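# Snap the new gas strut's lower end onto the guard

## Task

The new gas strut for the machine guard's lid already hangs by its upper end from the lid's ball stud. Press its lower end onto the ball stud on the guard's body until it snaps on. At the finish the lid must be open and the old strut must lie on the bench. Every strut on the guard must be snapped onto a ball stud at each of its two ends.

## Robot and tools

ROBOT. Two arms. left_arm carries a five-finger left hand and right_arm a right hand; the left hand mirrors the right. Bases in the scene frame: left_arm at (+0.039, +0.415, 0) m, quat_wxyz (+1.000, 0, 0, +0.018); right_arm at (-0.043, -0.496, 0) m, quat_wxyz (+1.000, 0, 0, -0.001). A camera stand sits behind the arms. Cameras: cam_high and cam_low, each 672x504. The reference image "FIVE-FINGER LEFT HAND page 1" can be called up with show_instructions.

FRAMES. Scene frame: origin at table-top height, midway between the nominal bases. +z is up, +x points out over the table, and left_arm is on the +y side. Image sides do not match these names. Reported hand poses and velocities use each arm's own base frame. Table and fixed cameras use the scene frame. Offsets you send are along the axes of that arm's current Hand target. Printed positions can be wrong by a few cm, more at long reach.

HAND POINT. This point sits 0.05 m in front of the palm and 0.15 m out from the wrist flange along the fingers. Axes: +z runs along straight fingers and +y points out of the palm. On the right hand +x points across the palm away from the thumb; on the left hand it points toward the thumb. Straight fingertips reach 0.06-0.07 m past the point, with their centre lines 0.06 m back along -y. A wrist bracket on the little-finger side can strike things. With fingers level the wrist can hang up to 0.11 m below the point (palm down) or 0.23 m (palm up).

ROW LAYOUT (used by both execute_actions and move). One row is 28 numbers in [-1, 1] covering both arms, even when only one moves. Order: left dx, dy, dz, rx, ry, rz, then left little, ring, middle, index, thumb_bend, thumb_turn, force_limit, speed. The same 14 follow for the right arm.
- Pose numbers are offsets, not poses. They count from that arm's Hand target when the action or move begins, along that target's axes. Scale: 1.0 = 0.6 m or 180 degrees. rx, ry, rz form one rotation vector. Sending a pose offset again moves the arm on again. Six zeros re-request the current Hand target.
- Finger and thumb numbers are absolute targets. For fingers and thumb_bend, -1 is straight and +1 is curled. For thumb_turn, -1 is beside the palm and +1 is opposite the fingers. Gripping needs the thumb turned in. The grip holds objects 0.035-0.065 m thick, or handles down to about 0.025 m.
- force_limit is the closing force at which a motor stops: -1 is about 0 N, +1 is 10 N (15 N on the thumb motors).
- speed runs from nearly 0 at -1 up to full at +0.48 and stays full above that. For a gentle grip use -0.94 or lower.
- No value means "keep as is". Repeat the hand's last sent eight numbers; if none has been sent yet, use hand_measured plus hand_force_limit and hand_speed.

TOOLS
- execute_actions(actions, cameras): actions is a list of actions. Each action is up to 15 rows, one per 1/30 s step; a shorter action holds its last row. Every row in an action counts from the same start pose. An empty list returns images.
- move(target, speed, blend, stop_force, zero, blocking, cameras): each hand point follows a straight path toward its offset target. target is one row or a list of up to 15 rows, all counted from the Hand targets at the move's start. speed is in m/s, from 0.002 to 3.6 (default 0.25); turning is capped at twice that number in rad/s. blend is a corner radius in m for lists (0 means stop at each row). stop_force is in N, 3-120, one value for both arms; it ends an arm's path on a push. Do not rely on it while the hand turns, or for loose parts. zero (default true) re-zeroes the force sensor before the move. blocking=false returns after 0.5 s and cannot be combined with stop_force. Paths do not avoid obstacles and last at most 10 s. Steer clear of an arm's own base. The "move:" line reports done, off_target, moving, held or fault; limits=paced means the pose was clipped and limits=held means steps were withheld.
- wait(seconds 0-10, cameras); stop(cameras) brakes a running move.
- zoom_image(camera cam_high or cam_low, region [x0, y0, x1, y1] in pixels, each side at most 504).
- zero_wrist_force(arm left_arm or right_arm). finished_scene(scene 1) ends the scene for good.

RESULTS. Each arm reports end_effector_position (m), end_effector_quat_wxyz and velocities in its base frame. Hand target is the last commanded pose after clipping; arms often rest slightly short of it, so send the missing distance as an offset. hand_measured, hand_stopped_by (moving, target, force, stalled, fault) and hand_load_n (positive when the finger is pushed open) follow the motor order above. A lost grip shows only as hand_load_n falling to near 0. Wrist force and torque are read in end-effector axes, with an extra line for the peak reading. Also reported: joint torques, motor temperatures and, on calls that run actions, per-step positions.

LIMITS AND HAZARDS. Each step, commanded orientation is clipped to within 32 degrees of the measured orientation. Arms are stiff: a target even slightly past a firm contact can fault the arm. Approach slowly, with small offsets or a low stop_force, then back off. Contact torque of 141 N m on the big joints or 26.3 N m on a wrist joint stops that arm for 10 s. So does about 150 N (±25 N) of net outside force. At 85 °C a motor brakes its arm for 30-60 s; keep the arms from holding stretched poses or pushing for long. Arm-to-arm contact can fail the scene; a clearance check helps but does not stop fingers. Anything falling or left off the table fails the task. Avoid drops, slams, hard hits on fixed or heavy objects, releasing parts while they move, and overloading fingers. Time counts, including thinking.

Each tool is called after ">>>" as name(argument=value, ...), one argument or row to a line, values as JSON.

Reference images:

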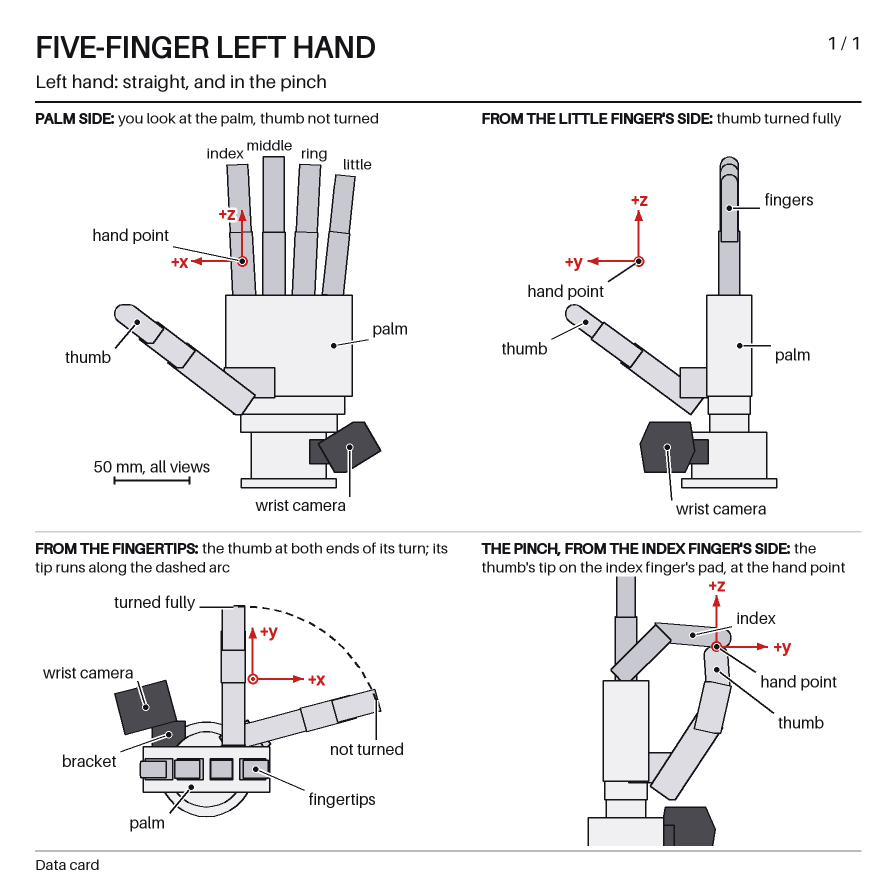

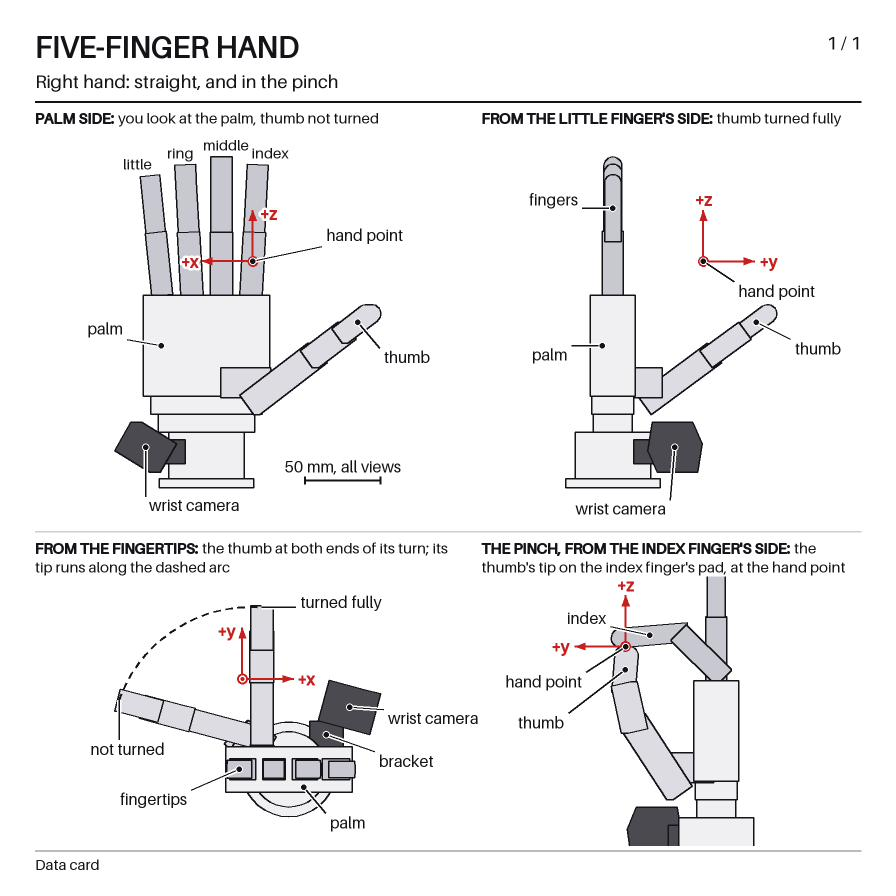

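## Session

>>> execute_actions(
  actions=[],
)

Scene clock: 0.00 s.
left_arm: end_effector_position=(+0.3322, -0.0165, +0.2842) hand_measured=(-1.000, -1.000, -1.000, -1.000, -1.000, -1.000) hand_load_n=(+0.0, +0.0, +0.0, +0.0, +0.0, +0.0) hand_stopped_by=(target, target, target, target, target, target) hand_force_limit=0.00 hand_speed=-0.80 end_effector_quat_wxyz=(-0.026, +0.775, +0.597, -0.206) | right_arm: end_effector_position=(+0.3424, +0.1519, +0.1479) hand_measured=(-1.000, -1.000, -1.000, -1.000, -1.000, -1.000) hand_load_n=(+0.0, +0.0, +0.0, -0.5, +0.5, +0.0) hand_stopped_by=(target, target, target, target, target, target) hand_force_limit=0.00 hand_speed=-0.80 end_effector_quat_wxyz=(+0.684, -0.155, -0.708, -0.076)
Joint positions: left_arm=[3.587 -1.67 -1.694 1.377 -1.536 0.71] | right_arm=[-0.207 -0.669 1.659 2.099 1.451 -1.46]
Joint velocities: within noise
Joint torques (N m): no reading
Motor temperatures (°C): left_arm=[26 21 19 36 35 37] | right_arm=[21 26 25 30 38 29]
Wrist force (N): no reading
Wrist torque (N m): no reading
Wrist force, peak (N): no reading
Hand target: left_arm +0.3322, -0.0165, +0.2842; -0.026, +0.775, +0.597, -0.206 | right_arm +0.3424, +0.1519, +0.1479; +0.684, -0.155, -0.708, -0.076

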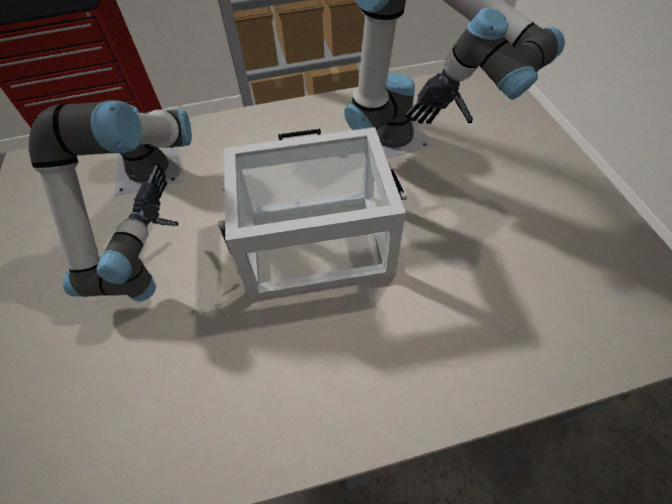

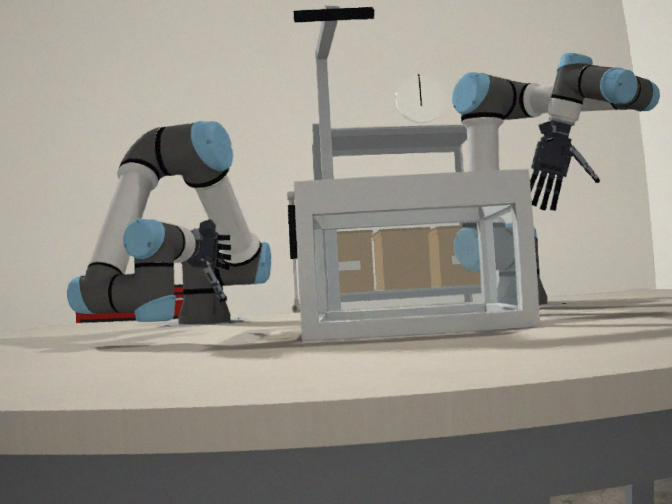

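>>> zoom_image(
  camera="cam_high",
  region=[190, 90, 430, 310],
)

>>> zoom_image(
  camera="cam_low",
  region=[260, 0, 560, 360],
)

Scaled by 2.100.

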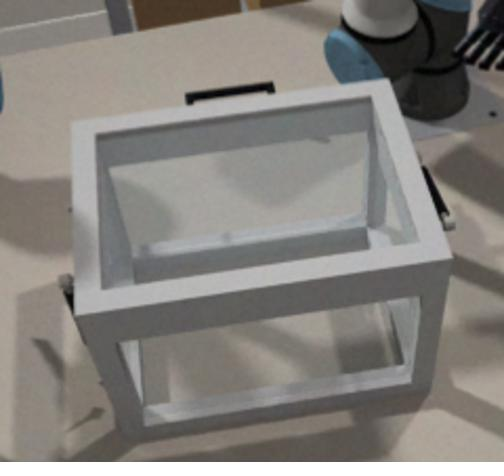

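Scaled by 1.400.

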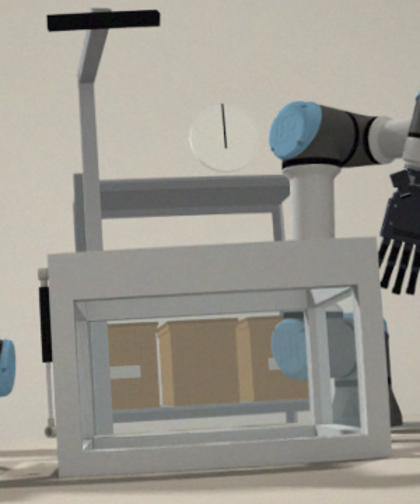

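>>> zoom_image(
  camera="cam_high",
  region=[195, 200, 275, 310],
)

>>> zoom_image(
  camera="cam_high",
  region=[360, 140, 440, 240],
)

>>> zoom_image(
  camera="cam_low",
  region=[265, 170, 345, 350],
)

>>> zoom_image(
  camera="cam_low",
  region=[430, 150, 560, 350],
)

>>> zoom_image(
  camera="cam_high",
  region=[220, 110, 420, 210],
)

Scaled by 4.582.

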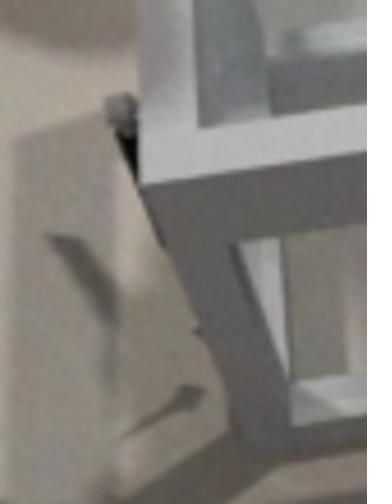

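Scaled by 5.040.

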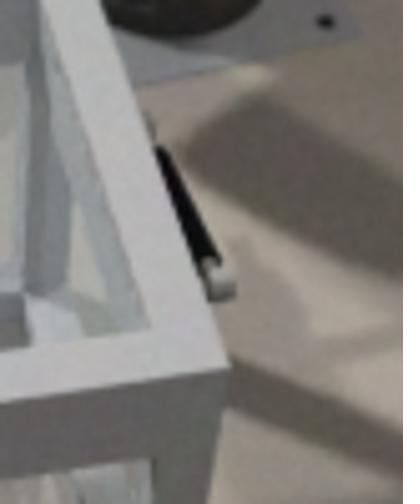

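Scaled by 2.800.

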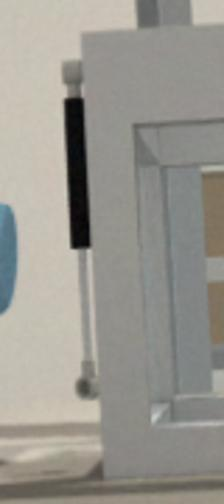

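Scaled by 2.520.

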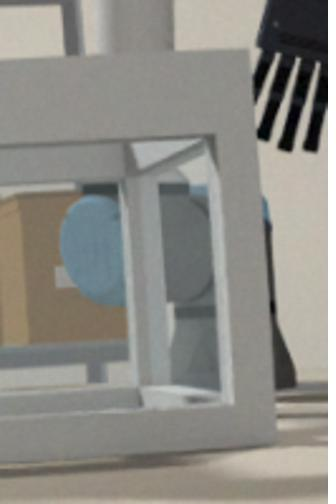

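Scaled by 2.520.

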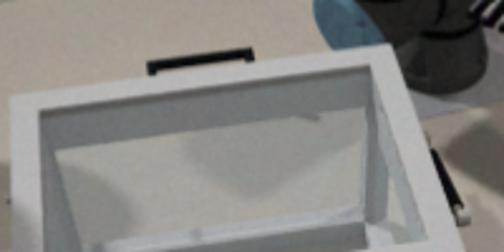

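>>> zoom_image(
  camera="cam_high",
  region=[190, 0, 390, 150],
)

>>> zoom_image(
  camera="cam_low",
  region=[280, 0, 480, 200],
)

Scaled by 2.520.

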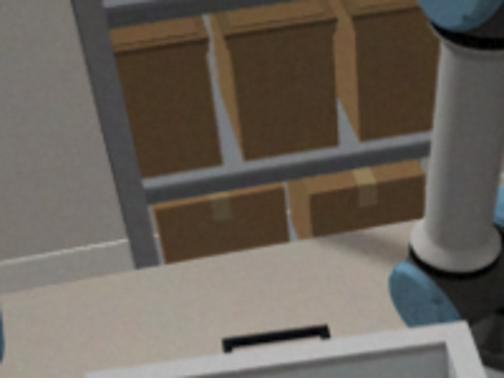

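Scaled by 2.520.

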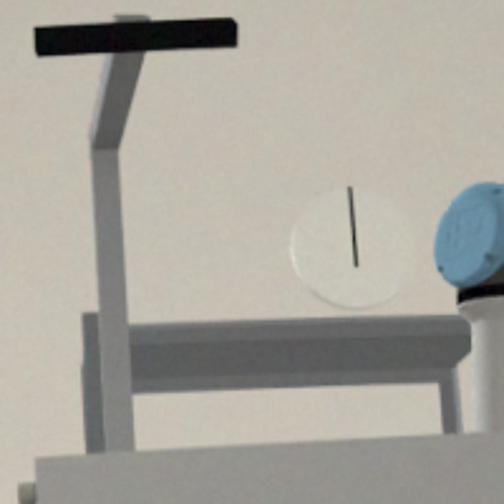

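>>> zoom_image(
  camera="cam_high",
  region=[300, 125, 400, 205],
)

>>> zoom_image(
  camera="cam_high",
  region=[210, 120, 310, 200],
)

>>> zoom_image(
  camera="cam_high",
  region=[220, 190, 320, 300],
)

>>> zoom_image(
  camera="cam_high",
  region=[320, 190, 420, 300],
)

Scaled by 5.040.

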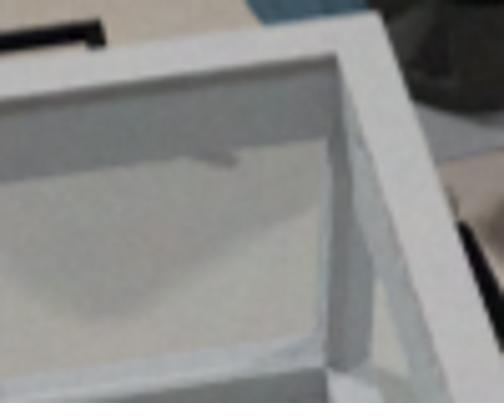

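Scaled by 5.040.

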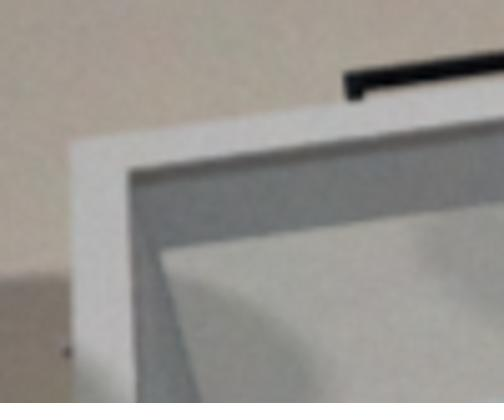

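Scaled by 4.582.

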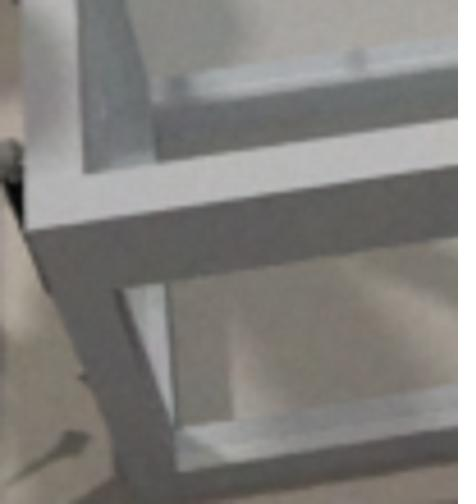

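Scaled by 4.582.

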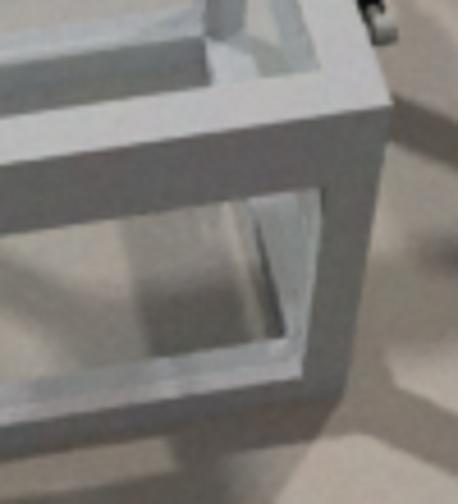

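>>> zoom_image(
  camera="cam_high",
  region=[90, 140, 210, 240],
)

>>> zoom_image(
  camera="cam_high",
  region=[370, 50, 490, 170],
)

>>> zoom_image(
  camera="cam_low",
  region=[60, 200, 310, 350],
)

>>> zoom_image(
  camera="cam_low",
  region=[500, 80, 672, 330],
)

Scaled by 4.200.

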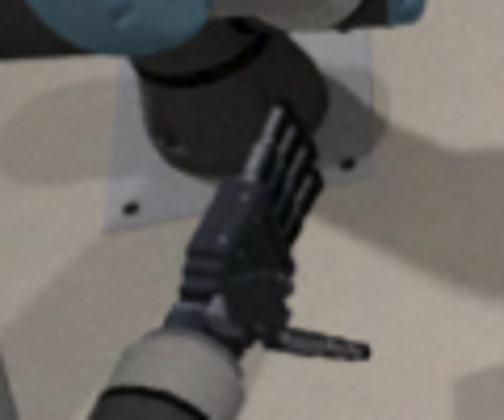

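Scaled by 4.200.

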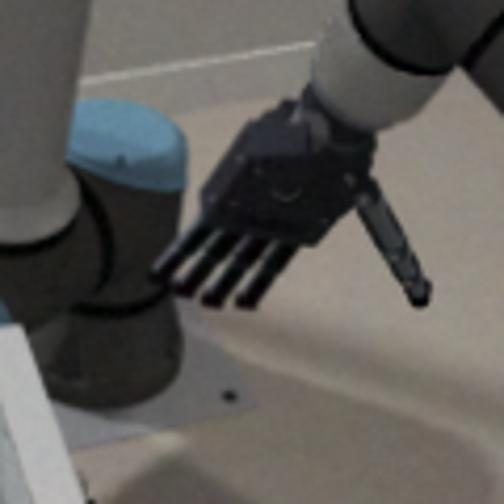

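Scaled by 2.016.

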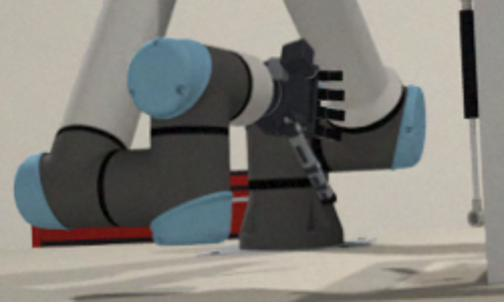

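Scaled by 2.016.

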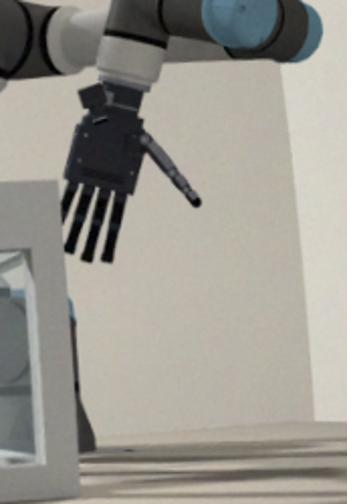

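>>> zoom_image(
  camera="cam_low",
  region=[275, 285, 315, 325],
)

>>> zoom_image(
  camera="cam_low",
  region=[275, 180, 315, 220],
)

>>> zoom_image(
  camera="cam_high",
  region=[205, 210, 245, 250],
)

>>> zoom_image(
  camera="cam_high",
  region=[205, 170, 245, 210],
)

>>> zoom_image(
  camera="cam_high",
  region=[215, 255, 255, 300],
)

Scaled by 12.600.

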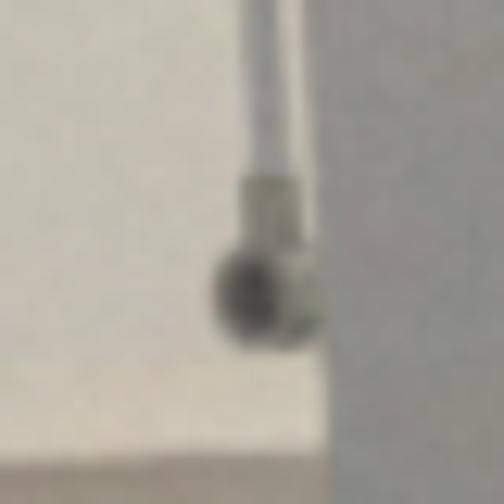

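Scaled by 12.600.

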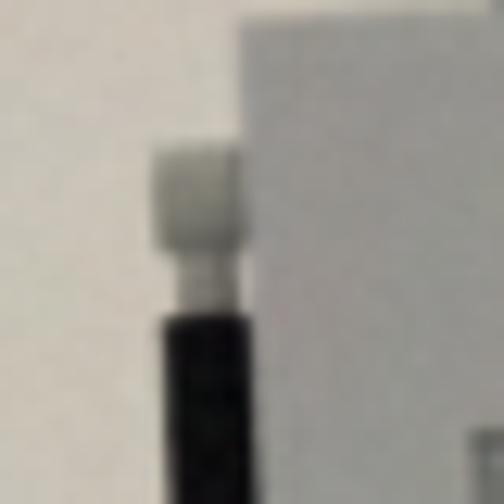

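Scaled by 12.600.

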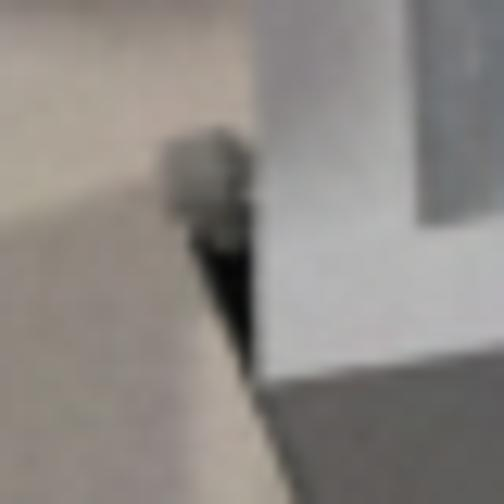

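Scaled by 12.600.

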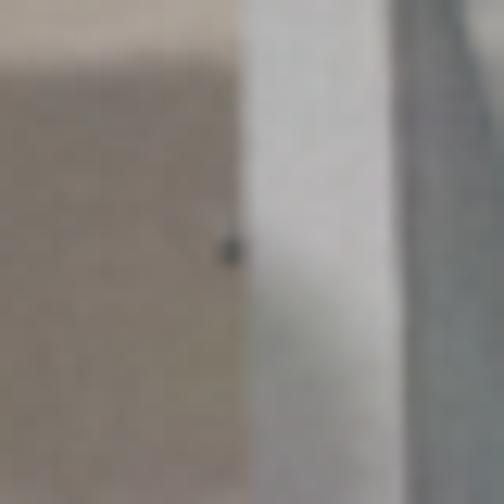

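Scaled by 11.200.

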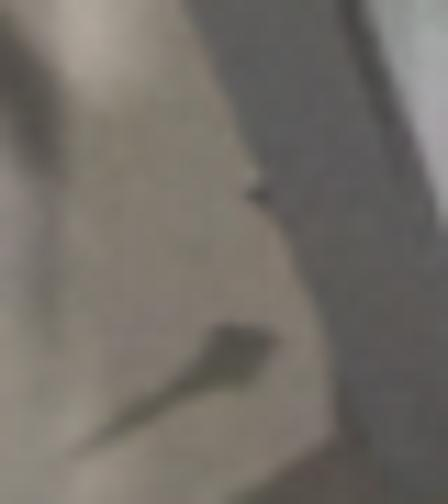

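>>> move(
  target=[
    [-0.4687,-0.2015,-0.183,-0.297,0.05,0.023,-1,-1,-1,-1,-1,-1,0,-0.8,0,0,0,0,0,0,-1,-1,-1,-1,-1,-1,0,-0.8],
  ],
  speed=0.3,
  cameras=["cam_high","cam_low"],
)

Scene clock: 543.43 s.
left_arm: end_effector_position=(+0.2031, -0.2227, +0.5001) hand_measured=(-1.000, -1.000, -1.000, -1.000, -1.000, -1.000) hand_load_n=(+0.0, +0.0, +0.0, +0.0, +0.0, +0.0) hand_stopped_by=(target, target, target, target, target, target) hand_force_limit=0.00 hand_speed=-0.80 end_effector_quat_wxyz=(+0.287, +0.737, +0.595, +0.143) end_effector_velocity=(+0.000, +0.001, +0.000) end_effector_angular_velocity=(+0.002, -0.002, +0.004) | right_arm: end_effector_position=(+0.3424, +0.1519, +0.1479) hand_measured=(-1.000, -1.000, -1.000, -1.000, -1.000, -1.000) hand_load_n=(+0.0, +0.0, +0.0, +0.0, +0.0, +0.0) hand_stopped_by=(target, target, target, target, target, target) hand_force_limit=0.00 hand_speed=-0.80 end_effector_quat_wxyz=(+0.684, -0.155, -0.708, -0.076)
Joint positions: left_arm=[2.448 -1.206 -1.496 1.767 -1.729 -0.428] | right_arm=[-0.207 -0.669 1.659 2.099 1.451 -1.46]
Joint velocities: left_arm=[0 0.001 -0.002 0.001 -0.005 -0.001] | right_arm=[within noise]
Joint torques (N m): left_arm=[-7.3 9.54 4.08 1.63 -2.27 -1.4] | right_arm=[0.05 -43.87 -8.2 1.68 0.02 0.07]
Wrist force (N): left_arm=[0.2 -1.1 0.0] | right_arm=[0.3 0.0 0.1]
Wrist torque (N m): left_arm=[-0.06 -0.03 0.04] | right_arm=[-0.01 -0.05 0.02]
Wrist force, peak (N): left_arm=[1.6 1.4 0.3] | right_arm=[0.3 -0.2 0.4]
Hand target: left_arm +0.2031, -0.2226, +0.5001; +0.287, +0.737, +0.595, +0.143 | right_arm +0.3424, +0.1519, +0.1479; +0.684, -0.155, -0.708, -0.076
Off the commanded pose: left_arm 0.000 m, 0 deg | right_arm 0.000 m, 0 deg.
move: done

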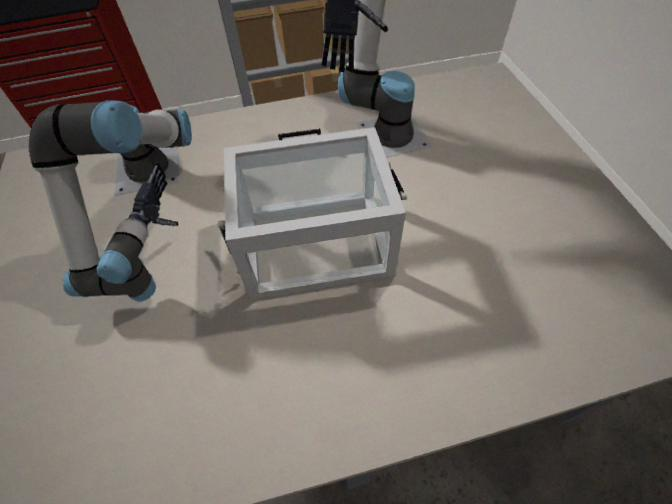

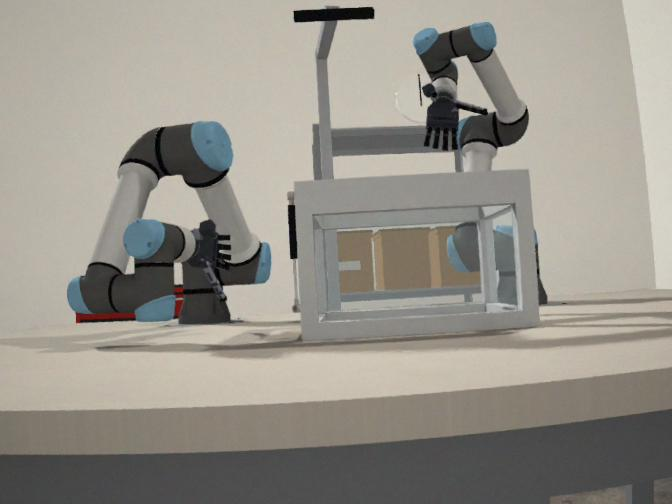

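>>> move(
  target=[
    [-0.199,-0.3042,0.2251,-0.297,0.05,0.023,-1,-1,-1,-1,-1,-1,0,-0.8,0,0,0,0,0,0,-1,-1,-1,-1,-1,-1,0,-0.8],
  ],
  speed=0.25,
  cameras=["cam_high","cam_low"],
)

>>> zoom_image(
  camera="cam_high",
  region=[230, 60, 370, 180],
)

Scene clock: 556.03 s.
left_arm: end_effector_position=(+0.1359, -0.3048, +0.3674) hand_measured=(-1.000, -1.000, -1.000, -1.000, -1.000, -1.000) hand_load_n=(+0.0, +0.0, +0.0, +0.0, +0.0, +0.0) hand_stopped_by=(target, target, target, target, target, target) hand_force_limit=0.00 hand_speed=-0.80 end_effector_quat_wxyz=(+0.462, +0.621, +0.520, +0.360) | right_arm: end_effector_position=(+0.3424, +0.1519, +0.1479) hand_measured=(-1.000, -1.000, -1.000, -1.000, -1.000, -1.000) hand_load_n=(+0.0, +0.0, +0.0, +0.0, +0.0, +0.0) hand_stopped_by=(target, target, target, target, target, target) hand_force_limit=0.00 hand_speed=-0.80 end_effector_quat_wxyz=(+0.684, -0.155, -0.708, -0.076)
Joint positions: left_arm=[1.613 -1.547 -1.952 2.579 -2.737 -0.915] | right_arm=[-0.207 -0.669 1.659 2.099 1.451 -1.46]
Joint torques (N m): left_arm=[8.22 27.73 34.4 1 -2.05 -1.03] | right_arm=[0.17 -42.79 -9.21 1.9 0.25 0.17]
Wrist force (N): left_arm=[0.1 -1.2 -0.5] | right_arm=[0.2 -0.1 0.1]
Wrist torque (N m): left_arm=[-0.08 -0.05 0.12] | right_arm=[-0.01 -0.04 0.02]
Wrist force, peak (N): left_arm=[-3.1 -7.9 2.5] | right_arm=[0.2 -0.1 0.5]
Hand target: left_arm +0.1359, -0.3048, +0.3675; +0.462, +0.621, +0.521, +0.360 (not the last commanded pose) | right_arm +0.3424, +0.1519, +0.1479; +0.684, -0.155, -0.708, -0.076
Off the commanded pose: left_arm 0.087 m, 19 deg | right_arm 0.000 m, 0 deg.
move: held (left_arm; a check stopped the path); limits=held
pose unreachable (left arm): on one or more control steps of this call, first in action 0 (counted from 0), this arm could not follow its commanded pose, so it was not sent that pose on those steps. It may still have moved: this result reports where it is.
cause: moving toward the commanded pose would bring two parts of the arm too close to each other (joints 4 (wrist 1) to 6 (wrist 3) lie between them).

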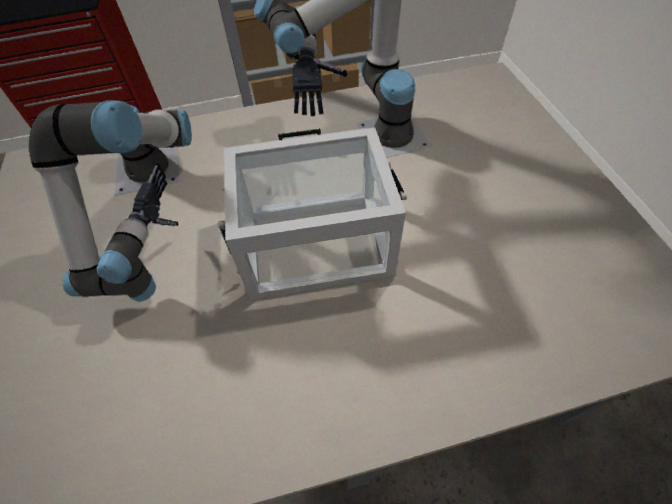

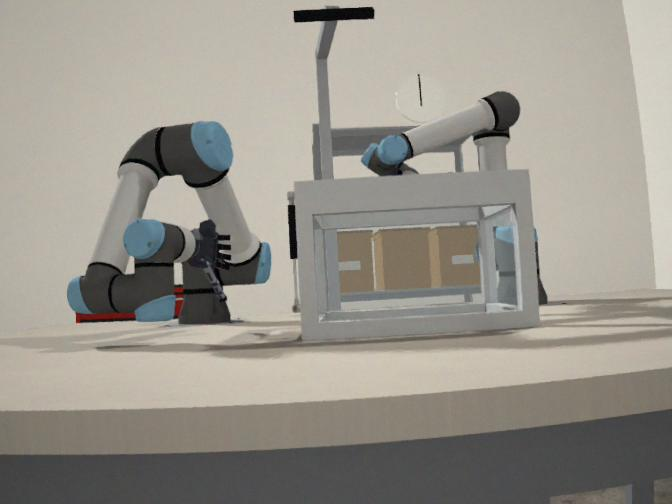

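Scaled by 3.600.

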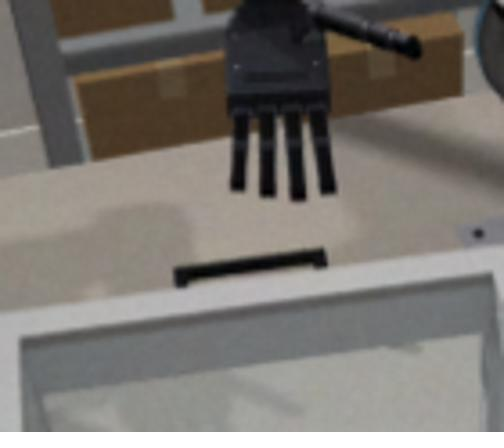

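>>> move(
  target=[
    [-0.0097,-0.1147,0.012,-0.0971,-0.1388,0.0331,-1,-1,-1,-1,-1,-1,0,-0.8,0,0,0,0,0,0,-1,-1,-1,-1,-1,-1,0,-0.8],
  ],
  speed=0.2,
  cameras=["cam_high","cam_low"],
)

>>> zoom_image(
  camera="cam_high",
  region=[230, 60, 370, 180],
)

>>> zoom_image(
  camera="cam_low",
  region=[290, 100, 540, 350],
)

Scene clock: 605.20 s.
left_arm: end_effector_position=(+0.1199, -0.3098, +0.3001) hand_measured=(-1.000, -1.000, -1.000, -1.000, -1.000, -1.000) hand_load_n=(+0.0, +0.0, +0.0, +0.0, -0.5, +0.0) hand_stopped_by=(target, target, target, target, target, target) hand_force_limit=0.00 hand_speed=-0.80 end_effector_quat_wxyz=(+0.632, +0.633, +0.316, +0.315) | right_arm: end_effector_position=(+0.3424, +0.1519, +0.1479) hand_measured=(-1.000, -1.000, -1.000, -1.000, -1.000, -1.000) hand_load_n=(+0.0, +0.0, +0.0, -0.5, +0.0, +0.0) hand_stopped_by=(target, target, target, target, target, target) hand_force_limit=0.00 hand_speed=-0.80 end_effector_quat_wxyz=(+0.684, -0.155, -0.708, -0.076)
Joint positions: left_arm=[1.772 -1.162 -2.552 3.713 -2.296 -0.001] | right_arm=[-0.207 -0.669 1.659 2.099 1.451 -1.46]
Joint torques (N m): left_arm=[-1.35 -13.07 29.29 2.26 1.12 -0.57] | right_arm=[-0.65 -43.65 -8.44 2 0.16 0.27]
Wrist force (N): left_arm=[0.0 -1.3 -0.6] | right_arm=[0.1 0.0 0.2]
Wrist torque (N m): left_arm=[-0.10 -0.04 0.21] | right_arm=[-0.01 -0.02 0.01]
Wrist force, peak (N): left_arm=[0.2 -2.0 -0.9] | right_arm=[0.2 -0.4 0.4]
Hand target: left_arm +0.1199, -0.3099, +0.3001; +0.633, +0.633, +0.316, +0.315 | right_arm +0.3424, +0.1519, +0.1479; +0.684, -0.155, -0.708, -0.076
Off the commanded pose: left_arm 0.000 m, 0 deg | right_arm 0.000 m, 0 deg.
move: done

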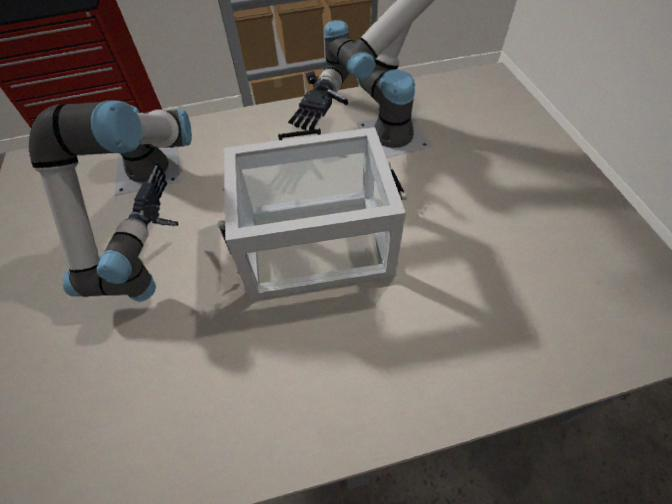

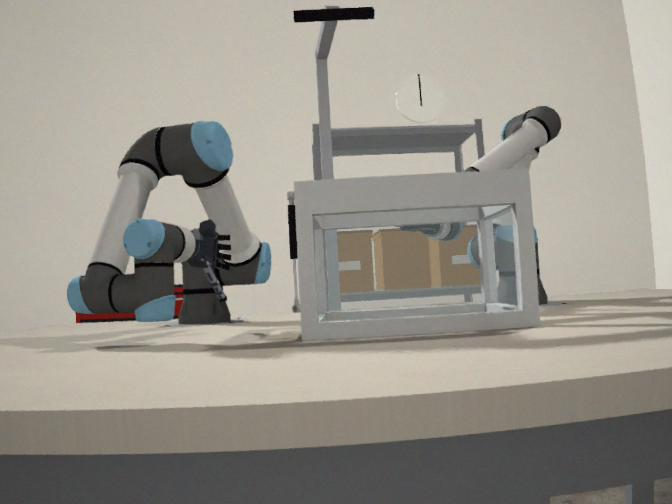

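Scaled by 3.600.

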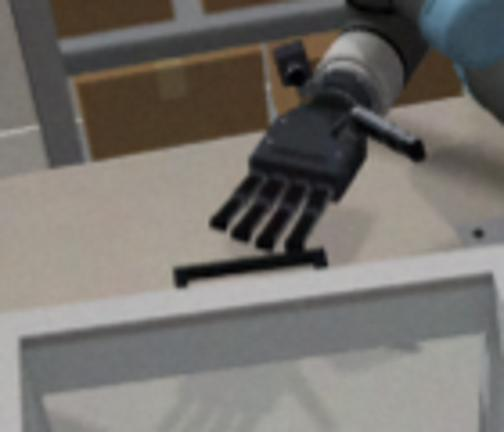

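Scaled by 2.016.

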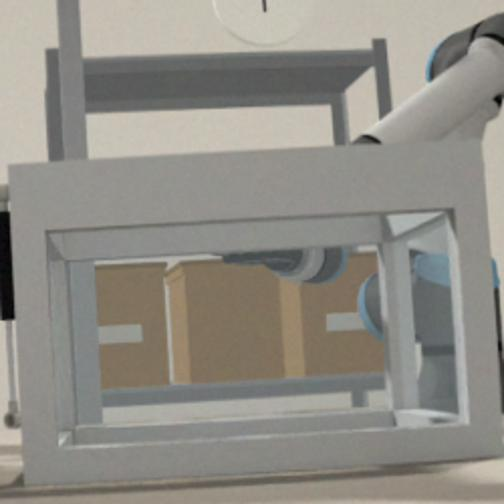

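>>> move(
  target=[
    [0,-0.05,0,0,0,0,-1,-1,-1,-1,-1,-1,0,-0.8,0,0,0,0,0,0,-1,-1,-1,-1,-1,-1,0,-0.8],
    [0.0181,-0.05,0.1421,0,0,0,-1,-1,-1,-1,-1,-1,0,-0.8,0,0,0,0,0,0,-1,-1,-1,-1,-1,-1,0,-0.8],
  ],
  speed=0.08,
  stop_force=10,
  cameras=["cam_high","cam_low"],
)

>>> zoom_image(
  camera="cam_high",
  region=[240, 80, 360, 180],
)

>>> zoom_image(
  camera="cam_low",
  region=[340, 190, 480, 290],
)

Scene clock: 633.67 s.
left_arm: end_effector_position=(+0.1945, -0.3525, +0.2700) hand_measured=(-1.000, -1.000, -1.000, -1.000, -1.000, -1.000) hand_load_n=(+0.0, +0.0, +0.0, -0.5, +0.0, +0.0) hand_stopped_by=(target, target, target, target, target, target) hand_force_limit=0.00 hand_speed=-0.80 end_effector_quat_wxyz=(+0.633, +0.633, +0.316, +0.315) | right_arm: end_effector_position=(+0.3424, +0.1519, +0.1479) hand_measured=(-1.000, -1.000, -1.000, -1.000, -1.000, -1.000) hand_load_n=(+0.0, +0.0, +0.0, +0.0, +0.0, +0.0) hand_stopped_by=(target, target, target, target, target, target) hand_force_limit=0.00 hand_speed=-0.80 end_effector_quat_wxyz=(+0.684, -0.155, -0.708, -0.076)
Joint positions: left_arm=[2.09 -1.322 -2.56 3.881 -1.977 -0.001] | right_arm=[-0.207 -0.669 1.659 2.099 1.451 -1.46]
Joint torques (N m): left_arm=[4.48 18.03 3.12 -0.9 1.5 1.12] | right_arm=[-0.65 -43.09 -9.51 1.91 0.39 0.28]
Wrist force (N): left_arm=[-0.3 -1.4 -0.6] | right_arm=[-0.1 -0.1 0.4]
Wrist torque (N m): left_arm=[-0.11 0.00 0.07] | right_arm=[-0.03 0.00 -0.01]
Wrist force, peak (N): left_arm=[-0.3 -2.3 -1.6] | right_arm=[0.3 -0.1 0.4]
Hand target: left_arm +0.1945, -0.3525, +0.2700; +0.633, +0.633, +0.316, +0.315 | right_arm +0.3424, +0.1519, +0.1479; +0.684, -0.155, -0.708, -0.076
Off the commanded pose: left_arm 0.000 m, 0 deg | right_arm 0.000 m, 0 deg.
move: done

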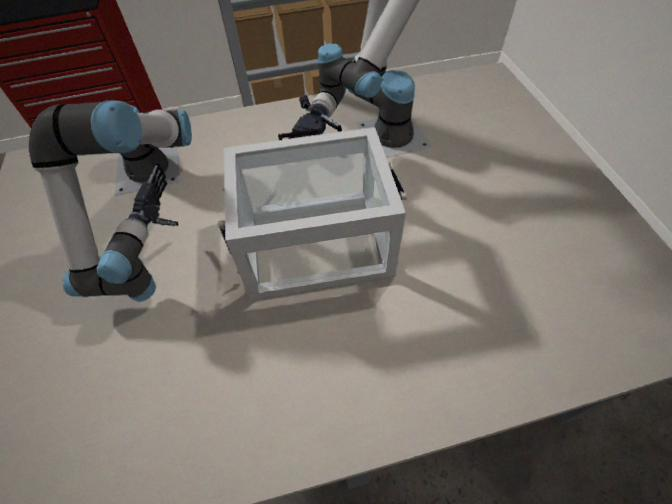

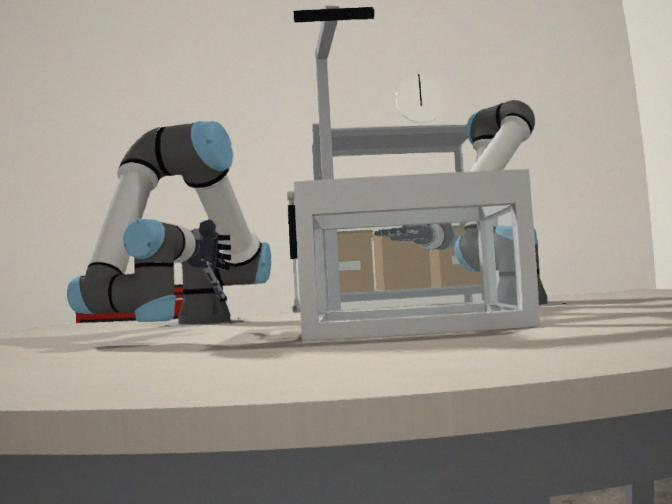

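Scaled by 4.200.

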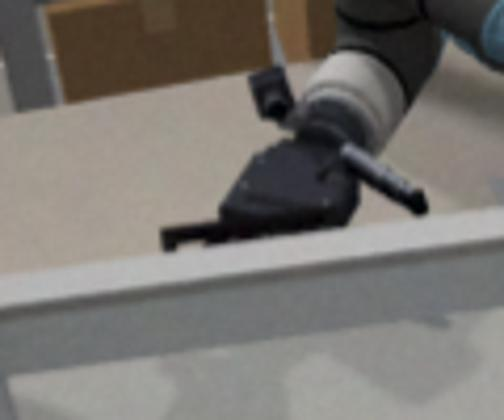

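Scaled by 3.600.

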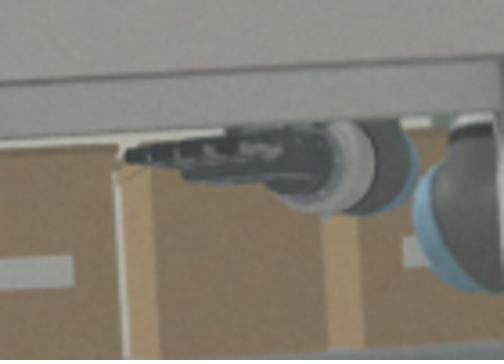

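>>> move(
  target=[0,0.0833,0,0,0,0,-1,-1,-1,-1,-1,-1,0,-0.8,0,0,0,0,0,0,-1,-1,-1,-1,-1,-1,0,-0.8],
  speed=0.03,
  stop_force=8,
  cameras=["cam_high","cam_low"],
)

>>> zoom_image(
  camera="cam_high",
  region=[240, 80, 360, 180],
)

>>> zoom_image(
  camera="cam_low",
  region=[290, 150, 540, 350],
)

Scene clock: 643.50 s.
left_arm: end_effector_position=(+0.1945, -0.3524, +0.2782) hand_measured=(-1.000, -1.000, -1.000, -1.000, -1.000, -1.000) hand_load_n=(+0.0, +0.0, +0.0, +0.0, +0.0, +0.0) hand_stopped_by=(target, target, target, target, target, target) hand_force_limit=0.00 hand_speed=-0.80 end_effector_quat_wxyz=(+0.632, +0.633, +0.316, +0.315) | right_arm: end_effector_position=(+0.3424, +0.1519, +0.1479) hand_measured=(-1.000, -1.000, -1.000, -1.000, -1.000, -1.000) hand_load_n=(+0.0, +0.0, +0.0, +0.0, +0.0, +0.0) hand_stopped_by=(target, target, target, target, target, target) hand_force_limit=0.00 hand_speed=-0.80 end_effector_quat_wxyz=(+0.684, -0.155, -0.708, -0.076)
Joint positions: left_arm=[2.09 -1.299 -2.547 3.845 -1.977 -0.001] | right_arm=[-0.207 -0.669 1.659 2.099 1.451 -1.46]
Joint torques (N m): left_arm=[5.64 13.66 7.75 0.57 -0.04 0.51] | right_arm=[1.95 -42.14 -8.1 1.89 0.44 -0.14]
Wrist force (N): left_arm=[-4.9 -5.9 -7.4] | right_arm=[0.1 -0.1 0.3]
Wrist torque (N m): left_arm=[0.35 -0.21 -0.19] | right_arm=[-0.03 -0.03 0.00]
Wrist force, peak (N): left_arm=[-6.3 -10.6 -12.2] | right_arm=[0.3 -0.1 0.4]
Hand target: left_arm +0.1945, -0.3524, +0.2782; +0.633, +0.633, +0.316, +0.315 (not the last commanded pose) | right_arm +0.3424, +0.1519, +0.1479; +0.684, -0.155, -0.708, -0.076
Off the commanded pose: left_arm 0.042 m, 0 deg | right_arm 0.000 m, 0 deg.
move: contact (left_arm)

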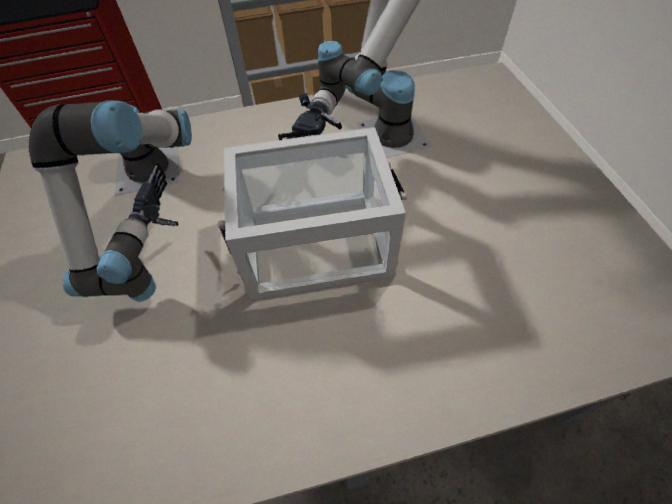

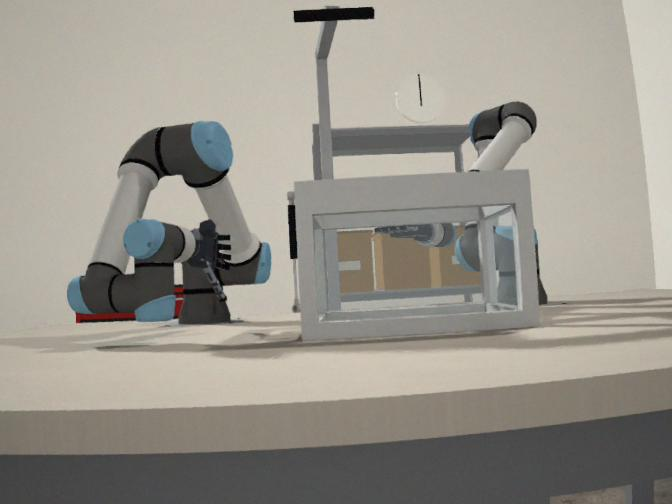

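Scaled by 4.200.

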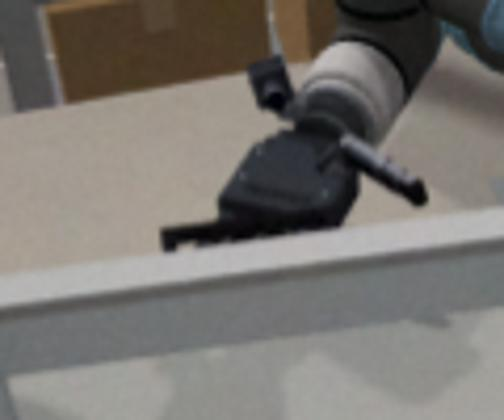

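Scaled by 2.016.

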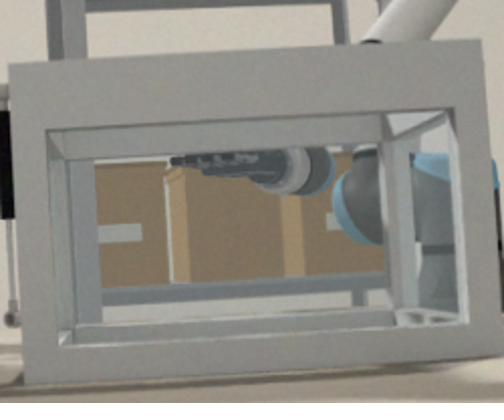

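>>> move(
  target=[
    [0,-0.01,0,0,0,0,-1,-1,-1,-1,-1,-1,0,-0.8,0,0,0,0,0,0,-1,-1,-1,-1,-1,-1,0,-0.8],
    [-0.0181,-0.01,-0.024,0,0,0,-1,-1,-1,-1,-1,-1,0,-0.8,0,0,0,0,0,0,-1,-1,-1,-1,-1,-1,0,-0.8],
  ],
  speed=0.05,
)

>>> move(
  target=[0,0.0833,0,0,0,0,-1,-1,-1,-1,-1,-1,0,-0.8,0,0,0,0,0,0,-1,-1,-1,-1,-1,-1,0,-0.8],
  speed=0.03,
  stop_force=8,
  cameras=["cam_high","cam_low"],
)

>>> zoom_image(
  camera="cam_high",
  region=[240, 80, 360, 180],
)

Scene clock: 659.03 s.
left_arm: end_effector_position=(+0.1765, -0.3525, +0.2722) hand_measured=(-1.000, -1.000, -1.000, -1.000, -1.000, -1.000) hand_load_n=(+0.0, +0.0, +0.0, +0.0, +0.0, +0.0) hand_stopped_by=(target, target, target, target, target, target) hand_force_limit=0.00 hand_speed=-0.80 end_effector_quat_wxyz=(+0.633, +0.633, +0.316, +0.315) | right_arm: end_effector_position=(+0.3424, +0.1519, +0.1479) hand_measured=(-1.000, -1.000, -1.000, -1.000, -1.000, -1.000) hand_load_n=(+0.0, +0.0, +0.0, +0.0, +0.0, +0.0) hand_stopped_by=(target, target, target, target, target, target) hand_force_limit=0.00 hand_speed=-0.80 end_effector_quat_wxyz=(+0.684, -0.155, -0.708, -0.076)
Joint positions: left_arm=[2.004 -1.326 -2.55 3.875 -2.063 -0.001] | right_arm=[-0.207 -0.669 1.659 2.099 1.451 -1.46]
Joint torques (N m): left_arm=[1.78 10.64 24.14 2.43 1.11 -1.69] | right_arm=[0.46 -43.89 -10.14 1.78 0.54 0.39]
Wrist force (N): left_arm=[-0.3 -0.5 -0.6] | right_arm=[-0.1 -0.2 0.4]
Wrist torque (N m): left_arm=[0.02 0.01 0.07] | right_arm=[-0.06 0.00 -0.02]
Wrist force, peak (N): left_arm=[-5.0 -6.2 -7.4] | right_arm=[0.5 0.0 0.2]
Hand target: left_arm +0.1764, -0.3524, +0.2722; +0.633, +0.633, +0.316, +0.315 | right_arm +0.3424, +0.1519, +0.1479; +0.684, -0.155, -0.708, -0.076
Off the commanded pose: left_arm 0.000 m, 0 deg | right_arm 0.000 m, 0 deg.
move: done

Scene clock: 661.53 s.
left_arm: end_effector_position=(+0.1765, -0.3524, +0.3138) hand_measured=(-1.000, -1.000, -1.000, -1.000, -1.000, -1.000) hand_load_n=(+0.0, +0.0, +0.5, +0.0, +0.0, +0.0) hand_stopped_by=(target, target, target, target, target, target) hand_force_limit=0.00 hand_speed=-0.80 end_effector_quat_wxyz=(+0.633, +0.633, +0.316, +0.315) | right_arm: end_effector_position=(+0.3424, +0.1519, +0.1479) hand_measured=(-1.000, -1.000, -1.000, -1.000, -1.000, -1.000) hand_load_n=(+0.0, +0.0, +0.0, +0.0, +0.0, +0.0) hand_stopped_by=(target, target, target, target, target, target) hand_force_limit=0.00 hand_speed=-0.80 end_effector_quat_wxyz=(+0.684, -0.155, -0.708, -0.076)
Joint positions: left_arm=[2.004 -1.225 -2.478 3.702 -2.063 -0.001] | right_arm=[-0.207 -0.669 1.659 2.099 1.451 -1.46]
Joint torques (N m): left_arm=[-0.48 -4.46 8.82 0.32 -1.83 1.43] | right_arm=[-0.13 -42.21 -7.86 2.17 0.6 0.26]
Wrist force (N): left_arm=[-0.4 -6.0 -2.8] | right_arm=[0.1 -0.1 0.2]
Wrist torque (N m): left_arm=[0.15 0.06 0.15] | right_arm=[-0.03 -0.01 0.00]
Wrist force, peak (N): left_arm=[-0.6 -14.7 3.4] | right_arm=[0.4 0.1 0.4]
Hand target: left_arm +0.1765, -0.3524, +0.3138; +0.633, +0.633, +0.316, +0.315 (not the last commanded pose) | right_arm +0.3424, +0.1519, +0.1479; +0.684, -0.155, -0.708, -0.076
Off the commanded pose: left_arm 0.008 m, 0 deg | right_arm 0.000 m, 0 deg.
move: contact (left_arm)

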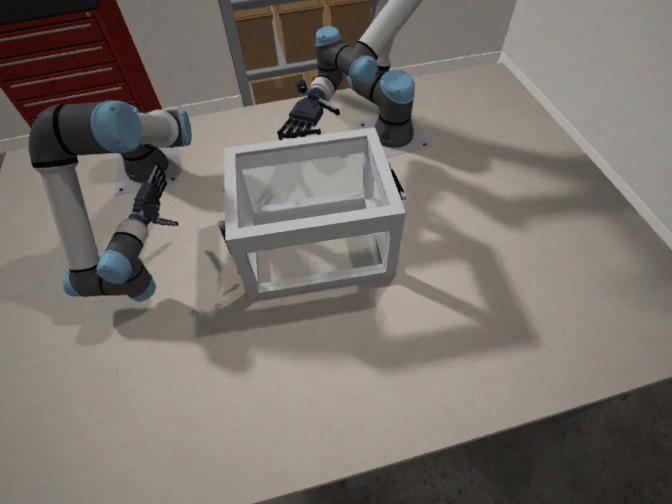

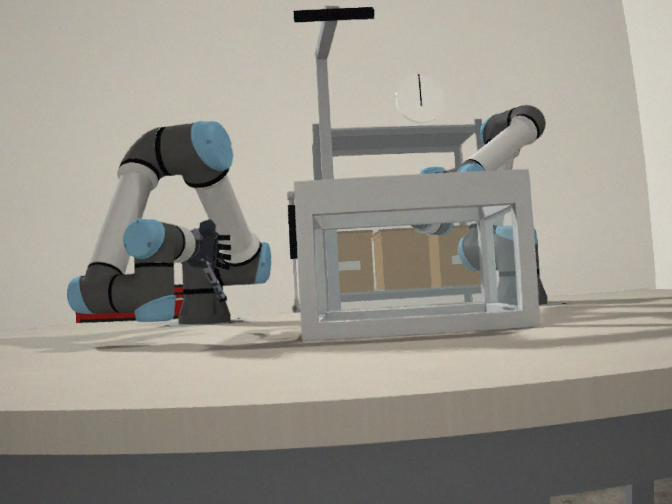

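Scaled by 4.200.

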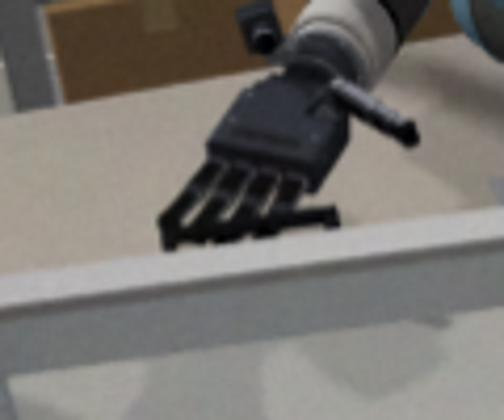

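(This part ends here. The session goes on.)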